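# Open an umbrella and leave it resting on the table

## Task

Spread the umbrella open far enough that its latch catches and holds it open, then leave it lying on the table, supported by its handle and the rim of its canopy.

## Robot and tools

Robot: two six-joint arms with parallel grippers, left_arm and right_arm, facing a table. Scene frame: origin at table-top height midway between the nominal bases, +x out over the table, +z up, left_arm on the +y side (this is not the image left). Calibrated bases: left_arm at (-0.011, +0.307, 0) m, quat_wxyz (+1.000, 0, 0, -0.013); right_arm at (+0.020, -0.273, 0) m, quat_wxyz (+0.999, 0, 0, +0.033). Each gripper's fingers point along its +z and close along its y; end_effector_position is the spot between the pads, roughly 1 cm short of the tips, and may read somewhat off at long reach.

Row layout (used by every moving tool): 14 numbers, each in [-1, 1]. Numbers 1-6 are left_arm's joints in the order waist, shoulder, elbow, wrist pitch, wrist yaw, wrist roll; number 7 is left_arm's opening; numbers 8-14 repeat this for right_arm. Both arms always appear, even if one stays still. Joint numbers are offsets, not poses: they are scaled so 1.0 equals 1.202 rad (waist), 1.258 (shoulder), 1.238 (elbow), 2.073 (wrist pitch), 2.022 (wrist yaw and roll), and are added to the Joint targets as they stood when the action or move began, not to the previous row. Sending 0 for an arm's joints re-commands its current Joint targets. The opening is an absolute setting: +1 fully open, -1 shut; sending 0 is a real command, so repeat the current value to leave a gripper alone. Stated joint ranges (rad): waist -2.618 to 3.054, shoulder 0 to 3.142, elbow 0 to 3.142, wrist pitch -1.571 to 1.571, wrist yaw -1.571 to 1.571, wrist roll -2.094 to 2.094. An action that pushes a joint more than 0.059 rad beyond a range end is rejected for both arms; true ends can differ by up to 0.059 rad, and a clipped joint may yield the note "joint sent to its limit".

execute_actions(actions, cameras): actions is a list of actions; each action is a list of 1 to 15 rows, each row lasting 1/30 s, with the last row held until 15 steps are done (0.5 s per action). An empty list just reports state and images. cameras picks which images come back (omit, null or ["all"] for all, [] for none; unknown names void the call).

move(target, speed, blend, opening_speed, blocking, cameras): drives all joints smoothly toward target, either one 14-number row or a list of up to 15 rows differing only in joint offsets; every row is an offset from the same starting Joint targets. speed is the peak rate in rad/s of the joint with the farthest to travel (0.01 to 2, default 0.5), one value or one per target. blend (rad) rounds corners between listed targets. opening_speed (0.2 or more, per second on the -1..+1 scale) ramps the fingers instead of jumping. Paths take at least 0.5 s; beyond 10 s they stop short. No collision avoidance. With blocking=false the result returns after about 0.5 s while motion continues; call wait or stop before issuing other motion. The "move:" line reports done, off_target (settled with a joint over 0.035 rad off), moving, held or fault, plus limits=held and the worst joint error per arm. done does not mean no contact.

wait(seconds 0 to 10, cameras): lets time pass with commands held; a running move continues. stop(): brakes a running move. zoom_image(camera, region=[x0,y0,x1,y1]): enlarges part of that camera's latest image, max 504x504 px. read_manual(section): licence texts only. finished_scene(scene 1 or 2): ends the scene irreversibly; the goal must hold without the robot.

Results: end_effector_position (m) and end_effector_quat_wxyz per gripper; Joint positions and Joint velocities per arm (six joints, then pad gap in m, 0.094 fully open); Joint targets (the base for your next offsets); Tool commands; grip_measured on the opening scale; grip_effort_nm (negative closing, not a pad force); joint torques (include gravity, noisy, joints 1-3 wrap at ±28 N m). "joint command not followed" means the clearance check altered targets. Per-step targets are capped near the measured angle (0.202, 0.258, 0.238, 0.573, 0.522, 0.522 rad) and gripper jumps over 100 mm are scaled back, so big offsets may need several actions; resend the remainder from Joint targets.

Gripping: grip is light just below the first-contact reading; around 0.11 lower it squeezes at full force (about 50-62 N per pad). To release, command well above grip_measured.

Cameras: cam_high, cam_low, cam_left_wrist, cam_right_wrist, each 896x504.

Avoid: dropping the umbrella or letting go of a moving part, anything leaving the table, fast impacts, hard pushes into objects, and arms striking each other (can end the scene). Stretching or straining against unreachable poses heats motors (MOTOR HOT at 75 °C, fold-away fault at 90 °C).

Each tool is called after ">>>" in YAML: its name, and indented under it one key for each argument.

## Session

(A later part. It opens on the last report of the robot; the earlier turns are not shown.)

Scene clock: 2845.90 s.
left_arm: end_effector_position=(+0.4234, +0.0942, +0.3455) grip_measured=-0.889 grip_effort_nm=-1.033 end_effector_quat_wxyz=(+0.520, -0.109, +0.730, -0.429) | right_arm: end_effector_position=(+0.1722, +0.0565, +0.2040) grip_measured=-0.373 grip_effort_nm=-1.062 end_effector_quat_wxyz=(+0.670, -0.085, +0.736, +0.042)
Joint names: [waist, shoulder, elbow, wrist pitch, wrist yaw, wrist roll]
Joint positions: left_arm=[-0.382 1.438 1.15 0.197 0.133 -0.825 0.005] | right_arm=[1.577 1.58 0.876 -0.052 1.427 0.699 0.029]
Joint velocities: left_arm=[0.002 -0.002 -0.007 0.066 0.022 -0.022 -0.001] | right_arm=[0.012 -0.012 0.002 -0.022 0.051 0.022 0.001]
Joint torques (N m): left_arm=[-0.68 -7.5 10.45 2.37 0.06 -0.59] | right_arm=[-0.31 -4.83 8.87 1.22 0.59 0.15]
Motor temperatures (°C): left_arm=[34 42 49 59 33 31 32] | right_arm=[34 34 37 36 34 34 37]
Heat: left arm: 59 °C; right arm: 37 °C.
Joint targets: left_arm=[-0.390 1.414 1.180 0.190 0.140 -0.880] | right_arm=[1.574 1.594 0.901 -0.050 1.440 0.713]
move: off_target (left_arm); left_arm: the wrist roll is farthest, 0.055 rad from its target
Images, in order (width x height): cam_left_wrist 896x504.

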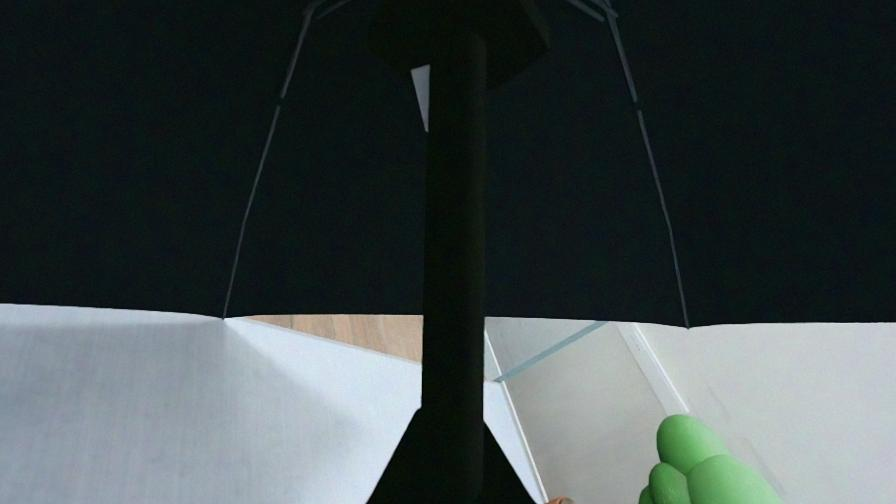

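>>> move:
  target: [0,0,0,0,0,0,-0.95,0,0,0,0,0,0,0.95]
  opening_speed: 0.8
  cameras: ["cam_low"]

>>> move:
  target: [0,0,0,0,0,0,-0.95,0.23,0,0,0,0.06,0,0.95]
  speed: 0.3
  cameras: ["cam_low","cam_high","cam_right_wrist"]

Scene clock: 2857.77 s.
left_arm: end_effector_position=(+0.4236, +0.0944, +0.3468) grip_measured=-0.894 grip_effort_nm=-1.038 end_effector_quat_wxyz=(+0.517, -0.117, +0.727, -0.435) | right_arm: end_effector_position=(+0.1726, +0.0557, +0.2047) grip_measured=+0.948 grip_effort_nm=0.090 end_effector_quat_wxyz=(+0.672, -0.082, +0.735, +0.041)
Joint names: [waist, shoulder, elbow, wrist pitch, wrist yaw, wrist roll]
Joint positions: left_arm=[-0.382 1.438 1.15 0.202 0.131 -0.848 0.005] | right_arm=[1.576 1.58 0.876 -0.052 1.433 0.702 0.092]
Joint velocities: left_arm=[-0.007 0.002 0.002 -0.081 -0.007 -0.007 0.001] | right_arm=[-0.007 -0.007 -0.002 0.022 -0.037 -0.066 0.001]
Joint torques (N m): left_arm=[-0.65 -7.47 10.43 2.31 0.08 -0.31] | right_arm=[-0.23 -4.82 8.81 1.22 0.52 0.11]
Motor temperatures (°C): left_arm=[34 42 49 60 33 32 33] | right_arm=[34 34 37 37 34 34 37]
Heat: left arm: 60 °C; right arm: 37 °C.
Joint targets: left_arm=[-0.390 1.415 1.180 0.190 0.140 -0.880] | right_arm=[1.574 1.594 0.901 -0.050 1.440 0.713]
move: done
Images, in order (width x height): cam_low 896x504.

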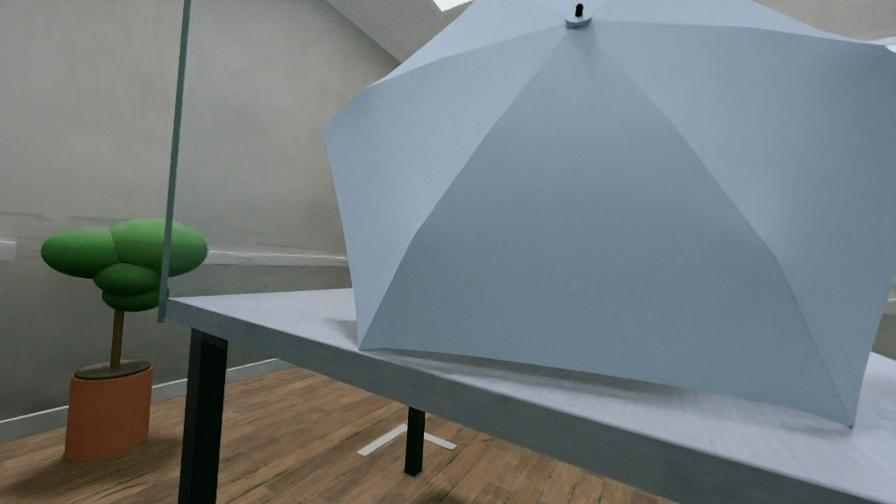

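Scene clock: 2859.27 s.
left_arm: end_effector_position=(+0.4236, +0.0944, +0.3468) grip_measured=-0.894 grip_effort_nm=-1.038 end_effector_quat_wxyz=(+0.517, -0.117, +0.727, -0.435) | right_arm: end_effector_position=(+0.0841, +0.0735, +0.2163) grip_measured=+0.948 grip_effort_nm=0.081 end_effector_quat_wxyz=(+0.688, -0.153, +0.701, +0.111)
Joint names: [waist, shoulder, elbow, wrist pitch, wrist yaw, wrist roll]
Joint positions: left_arm=[-0.382 1.438 1.15 0.202 0.131 -0.848 0.005] | right_arm=[1.849 1.58 0.876 -0.052 1.529 0.702 0.092]
Joint velocities: left_arm=[-0.002 -0.007 -0.002 -0.022 -0.022 -0.022 -0.001] | right_arm=[0.012 0.007 0.002 0.007 0.007 0.037 0]
Joint torques (N m): left_arm=[-0.66 -7.47 10.45 2.3 0.08 -0.32] | right_arm=[0.18 -4.78 8.8 1.16 0.73 0.12]
Motor temperatures (°C): left_arm=[34 42 49 59 33 32 33] | right_arm=[34 34 37 37 34 34 37]
Heat: left arm: 59 °C; right arm: 37 °C.
Joint targets: left_arm=[-0.390 1.415 1.180 0.190 0.140 -0.880] | right_arm=[1.850 1.594 0.901 -0.050 1.554 0.713]
joint sent to its limit (right arm) — the wrist yaw, upper limit.
move: done
Images, in order (width x height): cam_high 896x504, cam_low 896x504, cam_right_wrist 896x504.

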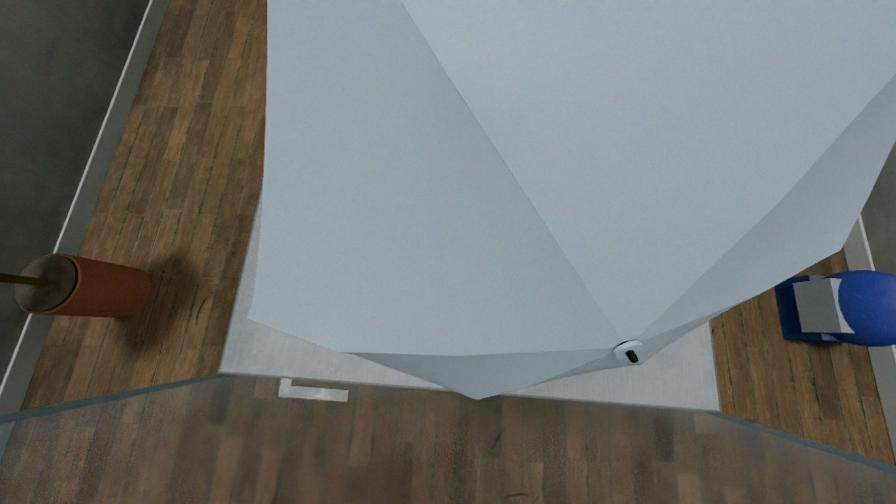

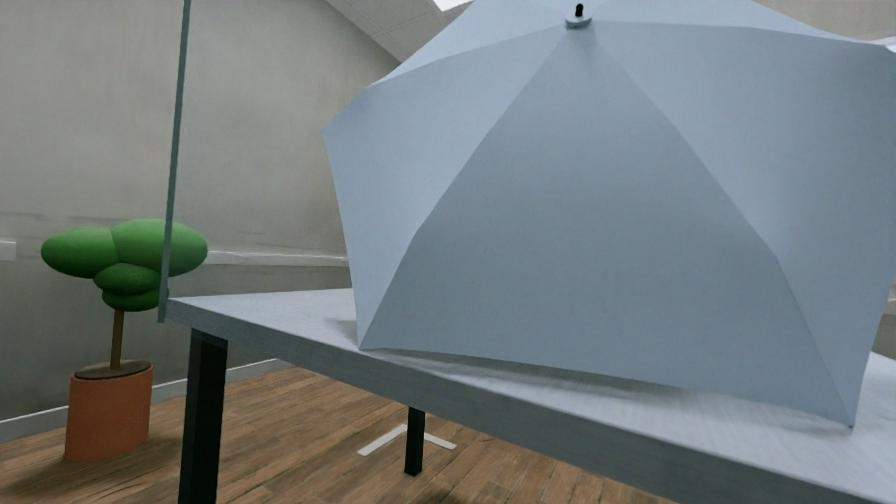

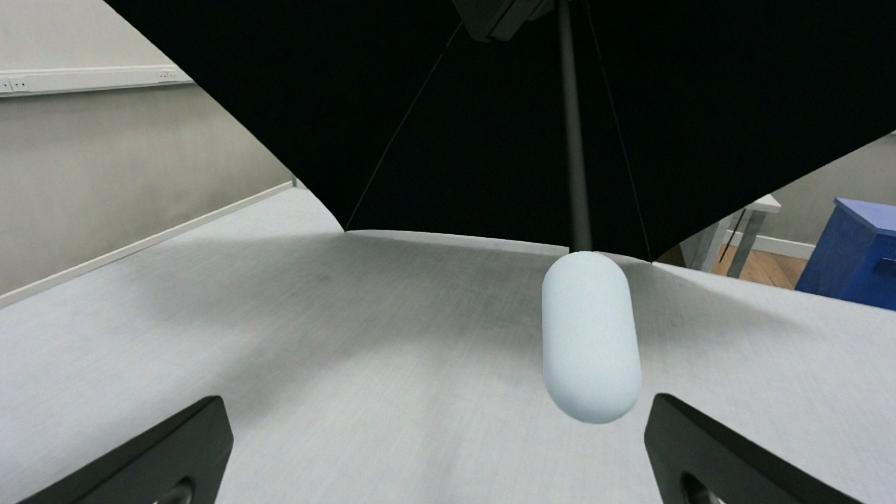

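>>> move:
  target:
    - [0,0,0,0,0,0,-0.95,0,-0.313,0.04,0,-0.175,0.0925,0.95]
    - [-0.0012,0.009,0.1662,-0.0935,-0.0006,0.0005,-0.95,-0.125,-0.552,0.08,-0.555,-0.62,0.389,0.95]
    - [-0.1323,-0.2359,-0.0433,-0.1166,-0.0783,-0.0061,-0.95,-0.807,-0.552,0.08,-0.70,-0.769,0.389,0.95]
  speed: 0.6
  blend: 0.08
  cameras: ["cam_high","cam_low"]

Scene clock: 2918.87 s.
left_arm: end_effector_position=(+0.3307, +0.0919, +0.3939) grip_measured=-0.895 grip_effort_nm=-1.038 end_effector_quat_wxyz=(+0.504, -0.123, +0.729, -0.446) | right_arm: end_effector_position=(+0.0990, -0.1624, +0.1547) grip_measured=+0.948 grip_effort_nm=0.076 end_effector_quat_wxyz=(+0.028, +0.265, +0.961, +0.068)
Joint names: [waist, shoulder, elbow, wrist pitch, wrist yaw, wrist roll]
Joint positions: left_arm=[-0.543 1.144 1.137 -0.087 -0.011 -0.893 0.005] | right_arm=[0.886 0.912 0.966 -1.478 0.005 1.49 0.092]
Joint velocities: left_arm=[-0.002 -0.012 0.017 -0.007 -0.022 -0.022 0.001] | right_arm=[-0.012 -0.017 0.022 0.022 -0.066 -0.051 0]
Joint torques (N m): left_arm=[-0.53 -5.18 6.95 2.82 -0.1 0.05] | right_arm=[-0.55 -1.33 9.37 0.43 -0.07 0.11]
Motor temperatures (°C): left_arm=[34 42 49 57 33 32 34] | right_arm=[34 34 38 37 34 34 36]
Heat: left arm: 57 °C; right arm: 38 °C.
Joint targets: left_arm=[-0.549 1.118 1.127 -0.052 -0.019 -0.892] | right_arm=[0.880 0.899 1.000 -1.501 -0.001 1.499]
move: done
Images, in order (width x height): cam_high 896x504, cam_low 896x504.

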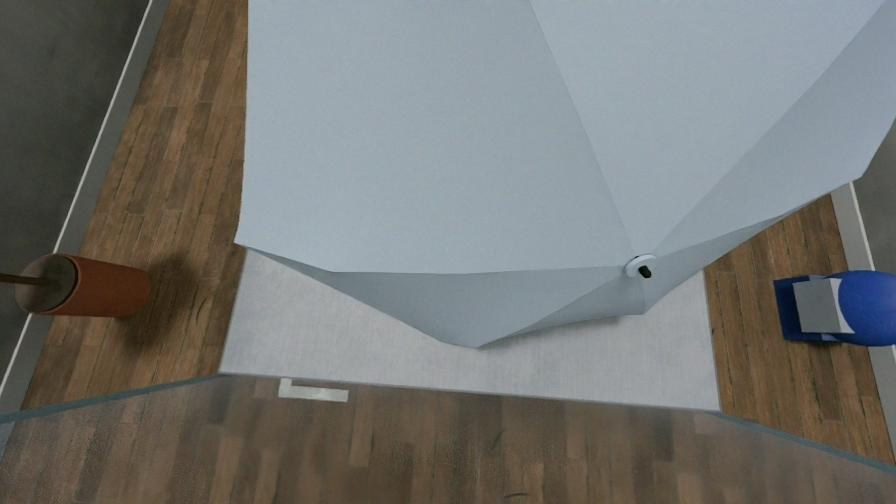

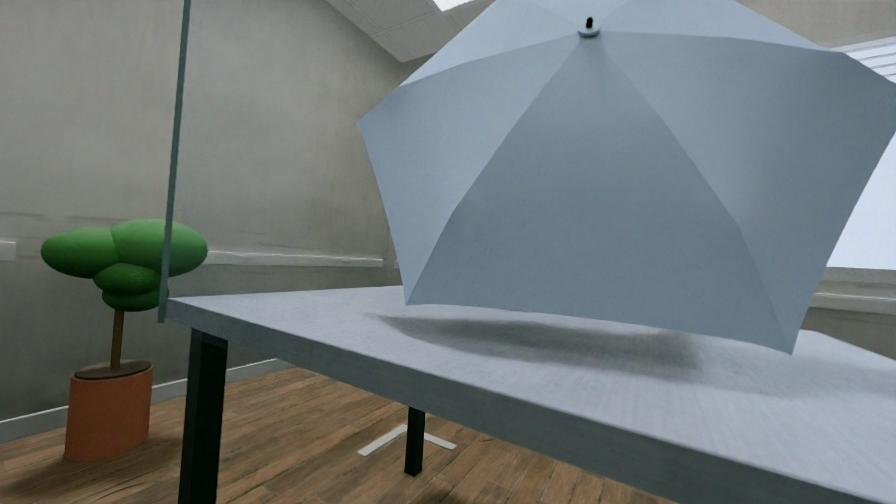

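>>> move:
  target:
    - [-0.0474,0.0453,-0.298,0.261,-0.0005,0.0673,-0.95,0,0,0,0,0,0,0.95]
    - [-0.0915,0.1995,-0.4758,0.5089,0.0109,0.1147,-0.95,0,0,0,0,0,0,0.95]
  speed: 0.4
  blend: 0.1
  cameras: ["cam_low","cam_right_wrist"]

Scene clock: 2925.23 s.
left_arm: end_effector_position=(+0.3206, +0.0427, +0.2720) grip_measured=-0.895 grip_effort_nm=-1.043 end_effector_quat_wxyz=(+0.590, +0.001, +0.659, -0.467) | right_arm: end_effector_position=(+0.0986, -0.1626, +0.1547) grip_measured=+0.948 grip_effort_nm=0.076 end_effector_quat_wxyz=(+0.027, +0.265, +0.961, +0.067)
Joint names: [waist, shoulder, elbow, wrist pitch, wrist yaw, wrist roll]
Joint positions: left_arm=[-0.651 1.365 0.547 0.951 -0.006 -0.666 0.005] | right_arm=[0.886 0.912 0.966 -1.48 0.005 1.49 0.092]
Joint velocities: left_arm=[-0.002 -0.017 -0.007 -0.051 -0.037 -0.007 0] | right_arm=[0.007 -0.027 0.002 -0.022 0.022 0.037 0]
Joint torques (N m): left_arm=[-0.66 -4 6.17 2.92 0.07 0.11] | right_arm=[-0.59 -1.26 9.37 0.44 -0.05 0.11]
Motor temperatures (°C): left_arm=[34 41 49 58 33 32 34] | right_arm=[34 34 38 36 34 34 36]
Heat: left arm: 58 °C; right arm: 38 °C.
Joint targets: left_arm=[-0.659 1.369 0.537 1.003 0.003 -0.660] | right_arm=[0.880 0.899 1.000 -1.501 -0.001 1.499]
move: off_target (left_arm); left_arm: the wrist pitch is farthest, 0.052 rad from its target
Images, in order (width x height): cam_low 896x504, cam_right_wrist 896x504.

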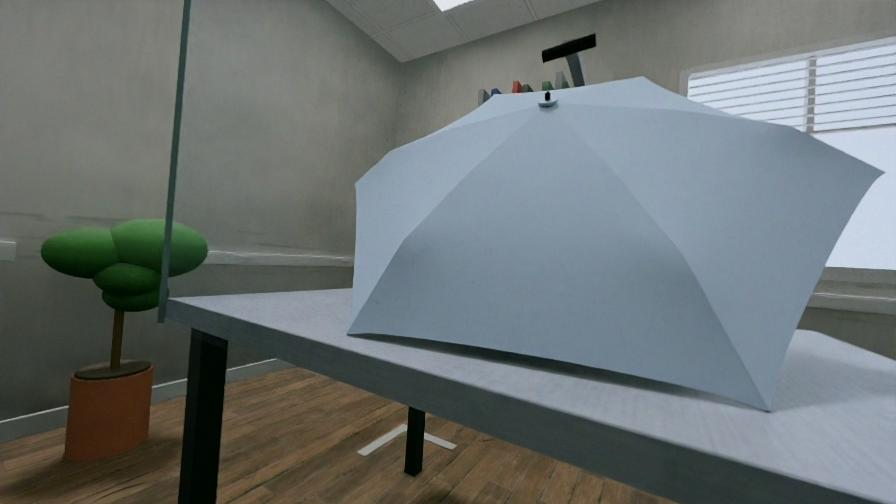

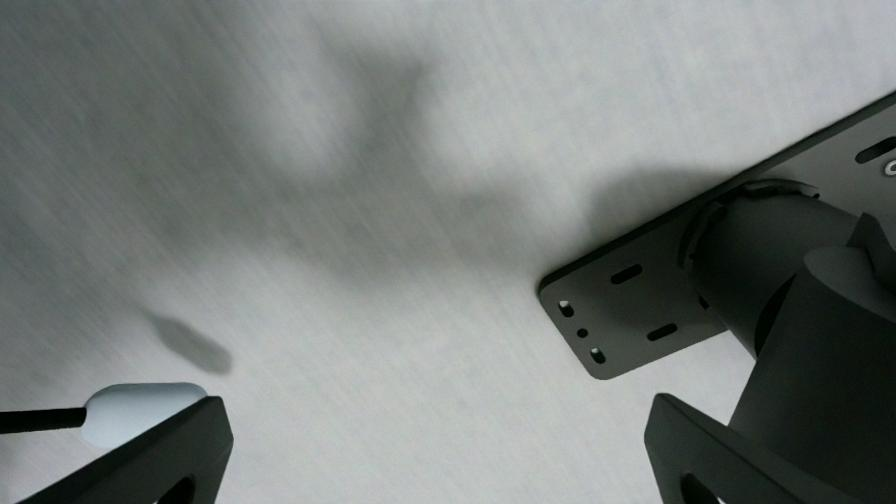

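>>> move:
  target:
    - [-0.0907,-0.07,-0.0905,0.0318,-0.048,0.0396,-0.95,0,0,0,0,0,0,0.95]
    - [-0.0907,-0.0175,-0.1212,0.082,-0.048,0.0396,-0.95,0,0,0,0,0,0,0.95]
  speed: [0.2,0.12]
  blend: 0.02
  cameras: ["cam_low","cam_right_wrist"]

Scene clock: 2945.50 s.
left_arm: end_effector_position=(+0.2807, +0.0377, +0.2566) grip_measured=-0.896 grip_effort_nm=-1.033 end_effector_quat_wxyz=(+0.610, +0.027, +0.641, -0.466) | right_arm: end_effector_position=(+0.0986, -0.1626, +0.1547) grip_measured=+0.948 grip_effort_nm=0.081 end_effector_quat_wxyz=(+0.027, +0.265, +0.961, +0.067)
Joint names: [waist, shoulder, elbow, wrist pitch, wrist yaw, wrist roll]
Joint positions: left_arm=[-0.762 1.343 0.398 1.125 -0.092 -0.593 0.005] | right_arm=[0.886 0.912 0.966 -1.48 0.004 1.49 0.092]
Joint velocities: left_arm=[-0.027 0.012 0.002 -0.022 0.051 -0.051 0] | right_arm=[0.007 -0.007 -0.002 0.037 -0.007 -0.051 0]
Joint torques (N m): left_arm=[-0.47 -3.4 5.61 2.84 -0.03 0.18] | right_arm=[-0.54 -1.26 9.39 0.47 -0.06 0.1]
Motor temperatures (°C): left_arm=[34 40 49 60 33 31 34] | right_arm=[34 34 38 35 34 34 35]
Heat: left arm: 60 °C; right arm: 38 °C.
Joint targets: left_arm=[-0.768 1.347 0.387 1.173 -0.094 -0.580] | right_arm=[0.880 0.899 1.000 -1.501 -0.001 1.499]
move: off_target (left_arm); left_arm: the wrist pitch is farthest, 0.048 rad from its target
Images, in order (width x height): cam_low 896x504, cam_right_wrist 896x504.

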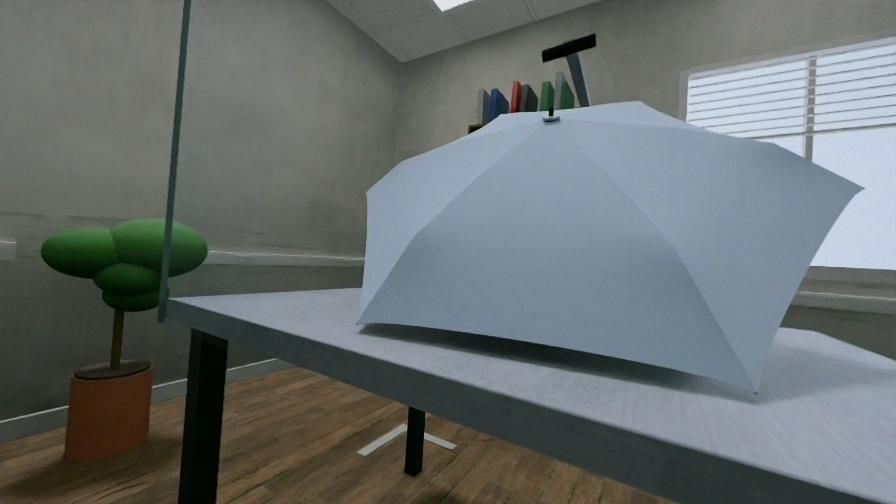

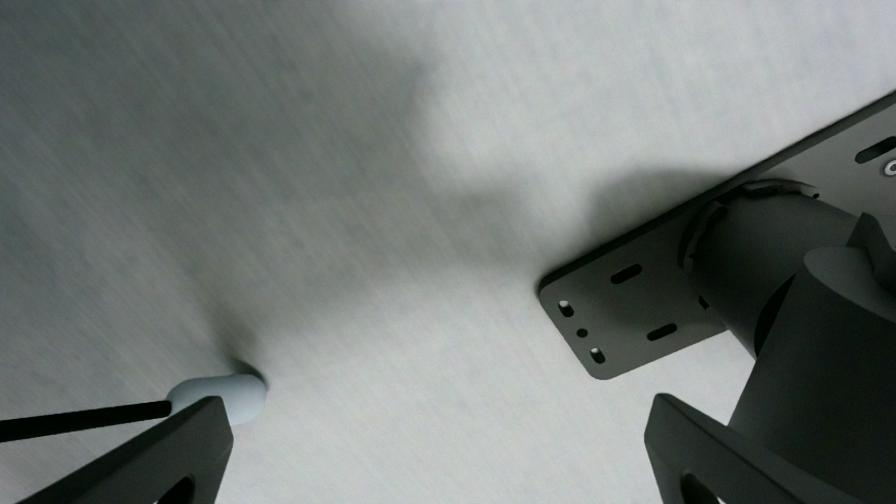

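>>> move:
  target: [0,0.0262,-0.0153,0.0251,0,0,-0.95,0,0,0,0,0,0,0.95]
  speed: 0.1
  cameras: ["cam_right_wrist"]

>>> zoom_image:
  camera: "cam_right_wrist"
  region: [100, 320, 340, 455]

Scene clock: 2950.07 s.
left_arm: end_effector_position=(+0.2808, +0.0394, +0.2565) grip_measured=-0.896 grip_effort_nm=-1.043 end_effector_quat_wxyz=(+0.617, +0.022, +0.630, -0.471) | right_arm: end_effector_position=(+0.0985, -0.1627, +0.1547) grip_measured=+0.948 grip_effort_nm=0.066 end_effector_quat_wxyz=(+0.027, +0.265, +0.961, +0.067)
Joint names: [waist, shoulder, elbow, wrist pitch, wrist yaw, wrist roll]
Joint positions: left_arm=[-0.762 1.372 0.383 1.196 -0.099 -0.597 0.005] | right_arm=[0.886 0.912 0.966 -1.48 0.004 1.49 0.092]
Joint velocities: left_arm=[-0.022 -0.002 -0.012 0.022 0.037 0.037 0] | right_arm=[-0.002 0.002 -0.002 -0.066 -0.022 0.022 0]
Joint torques (N m): left_arm=[-0.49 -3.26 5.09 2.62 0.04 0.24] | right_arm=[-0.53 -1.31 9.36 0.46 -0.05 0.11]
Motor temperatures (°C): left_arm=[34 40 48 60 32 31 34] | right_arm=[34 34 38 35 33 34 35]
Heat: left arm: 60 °C; right arm: 38 °C.
Joint targets: left_arm=[-0.768 1.380 0.369 1.225 -0.094 -0.581] | right_arm=[0.880 0.899 1.000 -1.501 -0.001 1.499]
move: done
Images, in order (width x height): cam_right_wrist 896x504.

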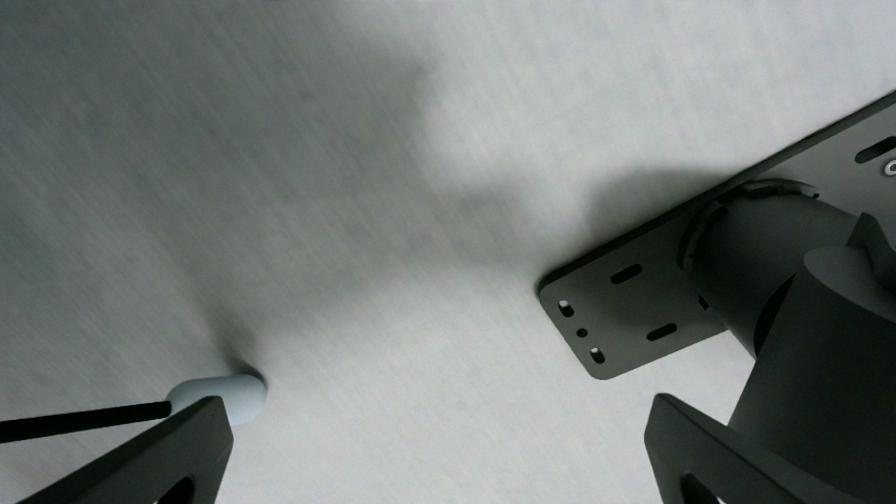

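Scaled by 2.100 from the camera's 896x504 image, which has a finer 1280x720 frame.

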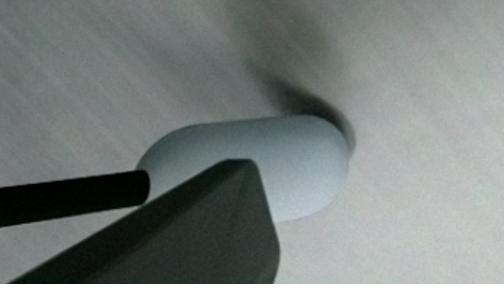

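>>> execute_actions:
  actions: []
  cameras: ["cam_low"]

>>> zoom_image:
  camera: "cam_low"
  region: [660, 330, 860, 440]

>>> zoom_image:
  camera: "cam_low"
  region: [300, 280, 480, 370]

Scene clock: 2952.43 s.
left_arm: end_effector_position=(+0.2808, +0.0394, +0.2566) grip_measured=-0.896 grip_effort_nm=-1.033 end_effector_quat_wxyz=(+0.617, +0.022, +0.630, -0.471) | right_arm: end_effector_position=(+0.0985, -0.1627, +0.1547) grip_measured=+0.948 grip_effort_nm=0.071 end_effector_quat_wxyz=(+0.027, +0.265, +0.961, +0.067)
Joint names: [waist, shoulder, elbow, wrist pitch, wrist yaw, wrist roll]
Joint positions: left_arm=[-0.762 1.372 0.383 1.197 -0.099 -0.597 0.005] | right_arm=[0.886 0.912 0.966 -1.48 0.004 1.49 0.092]
Joint velocities: left_arm=[0.002 -0.002 0.002 -0.007 0.022 -0.066 0] | right_arm=[0.002 -0.007 -0.017 -0.022 -0.007 0.007 0]
Joint torques (N m): left_arm=[-0.49 -3.23 5.11 2.62 0.04 0.23] | right_arm=[-0.59 -1.32 9.39 0.45 -0.04 0.1]
Motor temperatures (°C): left_arm=[34 40 48 60 32 31 34] | right_arm=[34 33 38 35 33 34 35]
Heat: left arm: 60 °C; right arm: 38 °C.
Joint targets: left_arm=[-0.768 1.380 0.369 1.225 -0.094 -0.581] | right_arm=[0.880 0.899 1.000 -1.501 -0.001 1.499]
Tool commands: left_gripper/opening=-0.95 right_gripper/opening=+0.95
Images, in order (width x height): cam_low 896x504.

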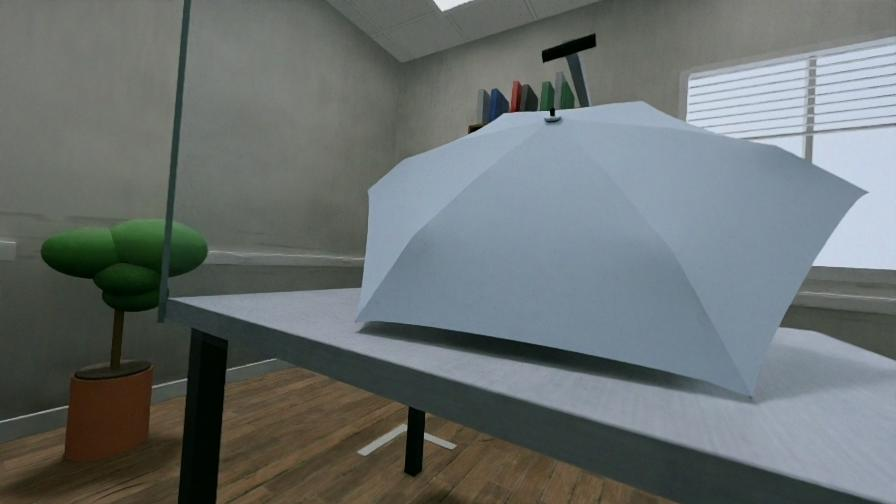

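Scaled by 2.520 from the camera's 896x504 image, which has a finer 1280x720 frame.

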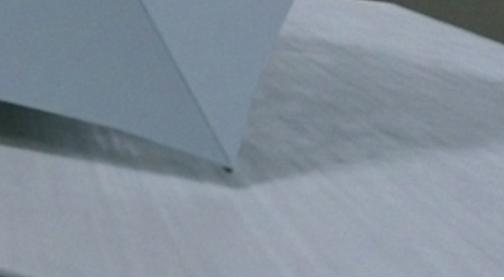

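Scaled by 2.800 from the camera's 896x504 image, which has a finer 1280x720 frame.

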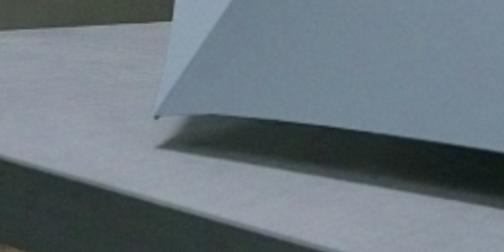

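>>> move:
  target: [0,0,0,-0.024,0,0,-0.95,0,0,0,0,0,0,0.95]
  speed: 0.1
  cameras: ["cam_low"]

>>> zoom_image:
  camera: "cam_low"
  region: [300, 270, 800, 430]

Scene clock: 2957.63 s.
left_arm: end_effector_position=(+0.2815, +0.0394, +0.2538) grip_measured=-0.896 grip_effort_nm=-1.038 end_effector_quat_wxyz=(+0.613, +0.020, +0.635, -0.470) | right_arm: end_effector_position=(+0.0985, -0.1627, +0.1547) grip_measured=+0.948 grip_effort_nm=0.076 end_effector_quat_wxyz=(+0.027, +0.265, +0.961, +0.067)
Joint names: [waist, shoulder, elbow, wrist pitch, wrist yaw, wrist roll]
Joint positions: left_arm=[-0.762 1.372 0.383 1.185 -0.102 -0.602 0.005] | right_arm=[0.886 0.912 0.966 -1.48 0.004 1.49 0.092]
Joint velocities: left_arm=[0.007 0.012 0.007 -0.022 0.007 -0.007 0] | right_arm=[0.017 -0.002 0.027 0.081 -0.051 0.066 0.001]
Joint torques (N m): left_arm=[-0.47 -3.23 5.11 2.22 0.08 0.28] | right_arm=[-0.53 -1.31 9.47 0.46 -0.05 0.11]
Motor temperatures (°C): left_arm=[34 40 48 60 32 31 34] | right_arm=[34 33 38 35 33 34 35]
Heat: left arm: 60 °C; right arm: 38 °C.
Joint targets: left_arm=[-0.768 1.380 0.369 1.175 -0.094 -0.581] | right_arm=[0.880 0.899 1.000 -1.501 -0.001 1.499]
move: done
Images, in order (width x height): cam_low 896x504.

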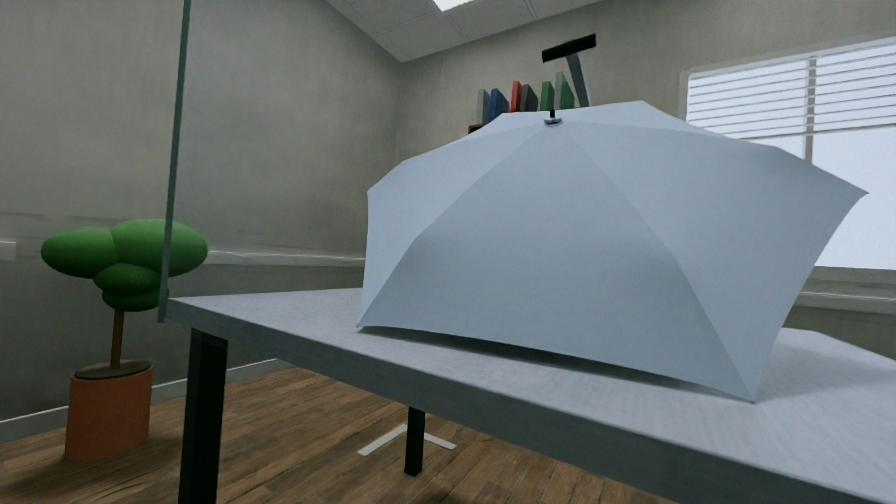

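Scaled by 1.008 from the camera's 896x504 image, which has a finer 1280x720 frame.

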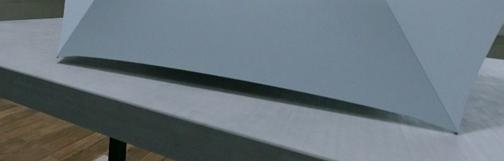

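>>> move:
  target: [0,0,0,-0.012,0,0,-0.95,0,0,0,0,0,0,0.95]
  speed: 0.1
  cameras: ["cam_low"]

>>> zoom_image:
  camera: "cam_low"
  region: [310, 290, 450, 370]

>>> zoom_image:
  camera: "cam_low"
  region: [690, 350, 830, 430]

Scene clock: 2960.07 s.
left_arm: end_effector_position=(+0.2816, +0.0394, +0.2535) grip_measured=-0.896 grip_effort_nm=-1.043 end_effector_quat_wxyz=(+0.613, +0.020, +0.635, -0.469) | right_arm: end_effector_position=(+0.0985, -0.1627, +0.1547) grip_measured=+0.948 grip_effort_nm=0.071 end_effector_quat_wxyz=(+0.027, +0.265, +0.961, +0.067)
Joint names: [waist, shoulder, elbow, wrist pitch, wrist yaw, wrist roll]
Joint positions: left_arm=[-0.762 1.372 0.383 1.184 -0.102 -0.602 0.005] | right_arm=[0.886 0.912 0.966 -1.48 0.004 1.49 0.092]
Joint velocities: left_arm=[-0.012 0.002 -0.022 -0.051 -0.022 -0.007 0] | right_arm=[-0.002 0.017 0.012 -0.022 0.051 0.095 0]
Joint torques (N m): left_arm=[-0.49 -3.25 5.11 1.99 0.07 0.29] | right_arm=[-0.55 -1.28 9.43 0.45 -0.03 0.11]
Motor temperatures (°C): left_arm=[34 40 48 59 32 31 34] | right_arm=[34 33 38 35 33 34 35]
Heat: left arm: 59 °C; right arm: 38 °C.
Joint targets: left_arm=[-0.768 1.380 0.369 1.150 -0.094 -0.581] | right_arm=[0.880 0.899 1.000 -1.501 -0.001 1.499]
move: done
Images, in order (width x height): cam_low 896x504.

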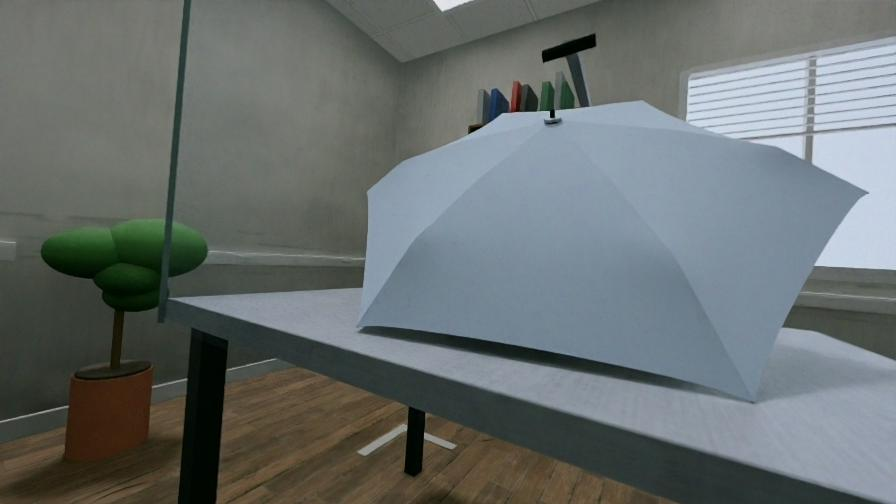

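Scaled by 3.600 from the camera's 896x504 image, which has a finer 1280x720 frame.

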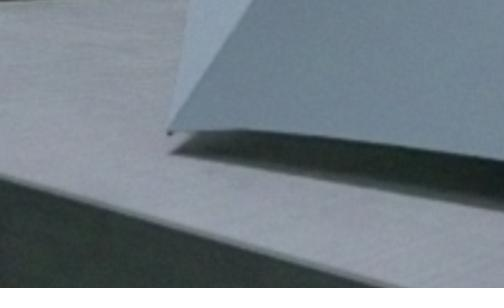

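Scaled by 3.600 from the camera's 896x504 image, which has a finer 1280x720 frame.

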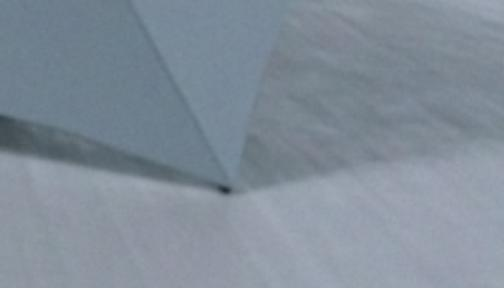

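>>> move:
  target: [0,0,0,0,0,0,-0.82,0,0,0,0,0,0,0.95]
  opening_speed: 0.2
  cameras: ["cam_low"]

>>> zoom_image:
  camera: "cam_low"
  region: [310, 290, 450, 370]

Scene clock: 2964.07 s.
left_arm: end_effector_position=(+0.2815, +0.0388, +0.2516) grip_measured=-0.821 grip_effort_nm=0.056 end_effector_quat_wxyz=(+0.614, +0.025, +0.638, -0.465) | right_arm: end_effector_position=(+0.0985, -0.1627, +0.1547) grip_measured=+0.948 grip_effort_nm=0.076 end_effector_quat_wxyz=(+0.027, +0.265, +0.961, +0.067)
Joint names: [waist, shoulder, elbow, wrist pitch, wrist yaw, wrist roll]
Joint positions: left_arm=[-0.762 1.372 0.383 1.176 -0.099 -0.59 0.008] | right_arm=[0.886 0.912 0.966 -1.48 0.004 1.49 0.092]
Joint velocities: left_arm=[-0.012 -0.002 -0.012 0.066 0.022 0.007 0] | right_arm=[-0.017 0.012 -0.002 -0.007 -0.022 0.007 -0.001]
Joint torques (N m): left_arm=[-0.47 -3.25 5.11 2.08 0.05 0.13] | right_arm=[-0.55 -1.31 9.39 0.45 -0.05 0.11]
Motor temperatures (°C): left_arm=[34 40 48 59 32 31 34] | right_arm=[34 33 38 35 33 34 35]
Heat: left arm: 59 °C; right arm: 38 °C.
Joint targets: left_arm=[-0.768 1.380 0.369 1.151 -0.094 -0.580] | right_arm=[0.880 0.899 1.000 -1.501 -0.001 1.499]
move: done
Images, in order (width x height): cam_low 896x504.

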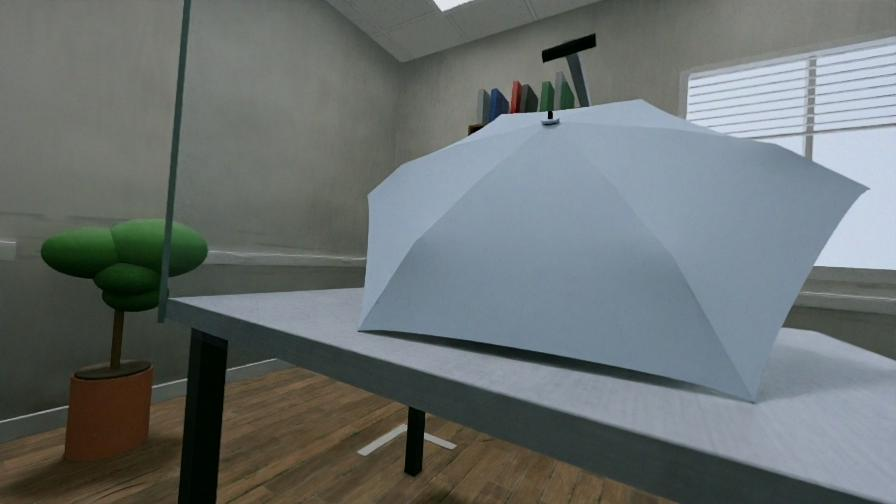

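Scaled by 3.600 from the camera's 896x504 image, which has a finer 1280x720 frame.

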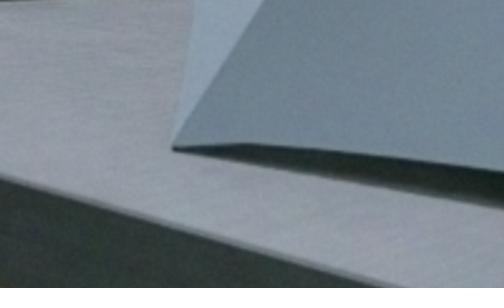

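>>> move:
  target: [0,0,0,0.012,0,0,-0.3,0,0,0,0,0,0,0.95]
  opening_speed: 0.3
  cameras: ["cam_left_wrist"]

Scene clock: 2975.97 s.
left_arm: end_effector_position=(+0.2815, +0.0387, +0.2516) grip_measured=-0.301 grip_effort_nm=0.066 end_effector_quat_wxyz=(+0.614, +0.025, +0.638, -0.464) | right_arm: end_effector_position=(+0.0985, -0.1627, +0.1547) grip_measured=+0.948 grip_effort_nm=0.071 end_effector_quat_wxyz=(+0.027, +0.265, +0.961, +0.067)
Joint names: [waist, shoulder, elbow, wrist pitch, wrist yaw, wrist roll]
Joint positions: left_arm=[-0.762 1.372 0.383 1.176 -0.099 -0.59 0.033] | right_arm=[0.886 0.912 0.966 -1.48 0.004 1.49 0.092]
Joint velocities: left_arm=[0.002 -0.002 -0.002 -0.051 0.051 -0.037 0] | right_arm=[-0.012 -0.012 -0.002 -0.066 -0.007 -0.051 0]
Joint torques (N m): left_arm=[-0.47 -3.28 5.11 2.33 0.04 0.14] | right_arm=[-0.55 -1.26 9.39 0.45 -0.05 0.11]
Motor temperatures (°C): left_arm=[34 40 48 58 32 31 33] | right_arm=[34 33 38 35 33 34 35]
Heat: left arm: 58 °C; right arm: 38 °C.
Joint targets: left_arm=[-0.768 1.380 0.369 1.175 -0.094 -0.580] | right_arm=[0.880 0.899 1.000 -1.501 -0.001 1.499]
move: done
Images, in order (width x height): cam_left_wrist 896x504.

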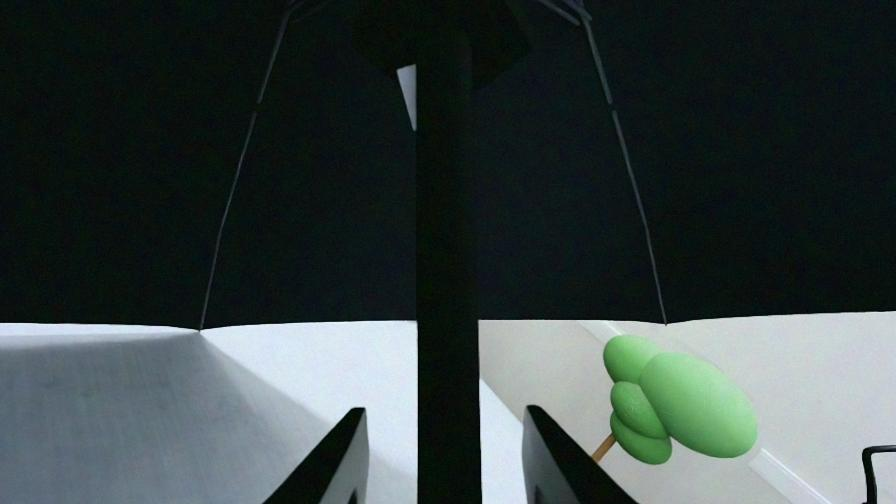

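>>> move:
  target:
    - [-0.0175,-0.116,-0.1026,-0.009,-0.01,0.002,-0.3,0,0,0,0,0,0,0.95]
    - [-0.04,-0.275,-0.197,-0.0487,-0.0232,0.004,-0.3,0,0,0,0,0,0,0.95]
  speed: 0.25
  blend: 0.03
  cameras: ["cam_low","cam_left_wrist"]

Scene clock: 2979.00 s.
left_arm: end_effector_position=(+0.2286, +0.0796, +0.2387) grip_measured=-0.301 grip_effort_nm=0.061 end_effector_quat_wxyz=(+0.612, +0.028, +0.637, -0.468) | right_arm: end_effector_position=(+0.0985, -0.1627, +0.1547) grip_measured=+0.948 grip_effort_nm=0.076 end_effector_quat_wxyz=(+0.027, +0.265, +0.961, +0.067)
Joint names: [waist, shoulder, elbow, wrist pitch, wrist yaw, wrist roll]
Joint positions: left_arm=[-0.809 1.046 0.143 1.094 -0.135 -0.582 0.033] | right_arm=[0.886 0.912 0.966 -1.48 0.004 1.49 0.092]
Joint velocities: left_arm=[-0.012 -0.012 -0.007 -0.051 0.022 -0.007 0] | right_arm=[-0.002 0.007 -0.002 -0.022 -0.066 0.007 0]
Joint torques (N m): left_arm=[-0.65 -2.41 5.16 2.14 -0.06 0.16] | right_arm=[-0.5 -1.32 9.4 0.45 -0.05 0.11]
Motor temperatures (°C): left_arm=[34 39 48 58 32 31 33] | right_arm=[34 33 38 35 33 34 35]
Heat: left arm: 58 °C; right arm: 38 °C.
Joint targets: left_arm=[-0.816 1.034 0.125 1.074 -0.141 -0.572] | right_arm=[0.880 0.899 1.000 -1.501 -0.001 1.499]
move: done
Images, in order (width x height): cam_low 896x504, cam_left_wrist 896x504.

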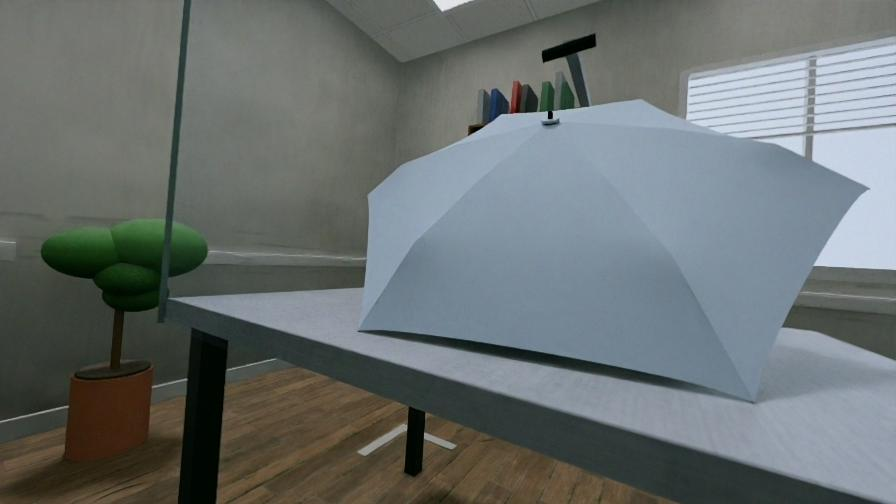

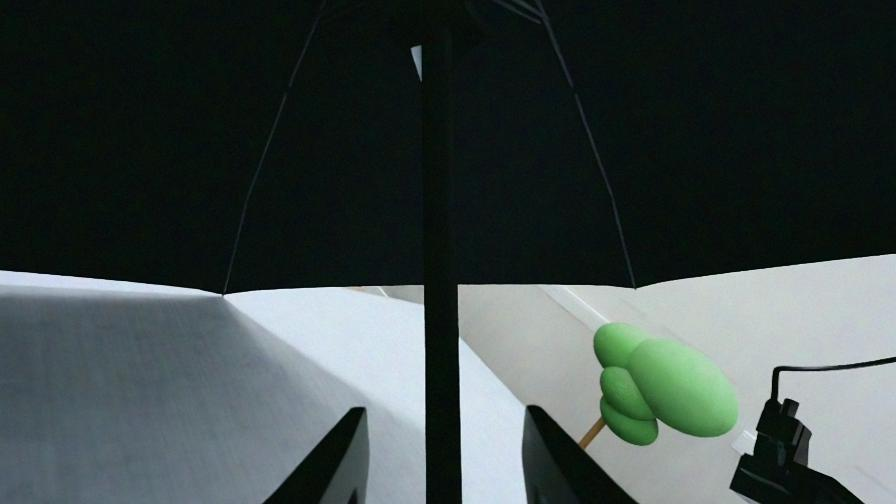

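>>> finished_scene:
  scene: 1

The scene is finished.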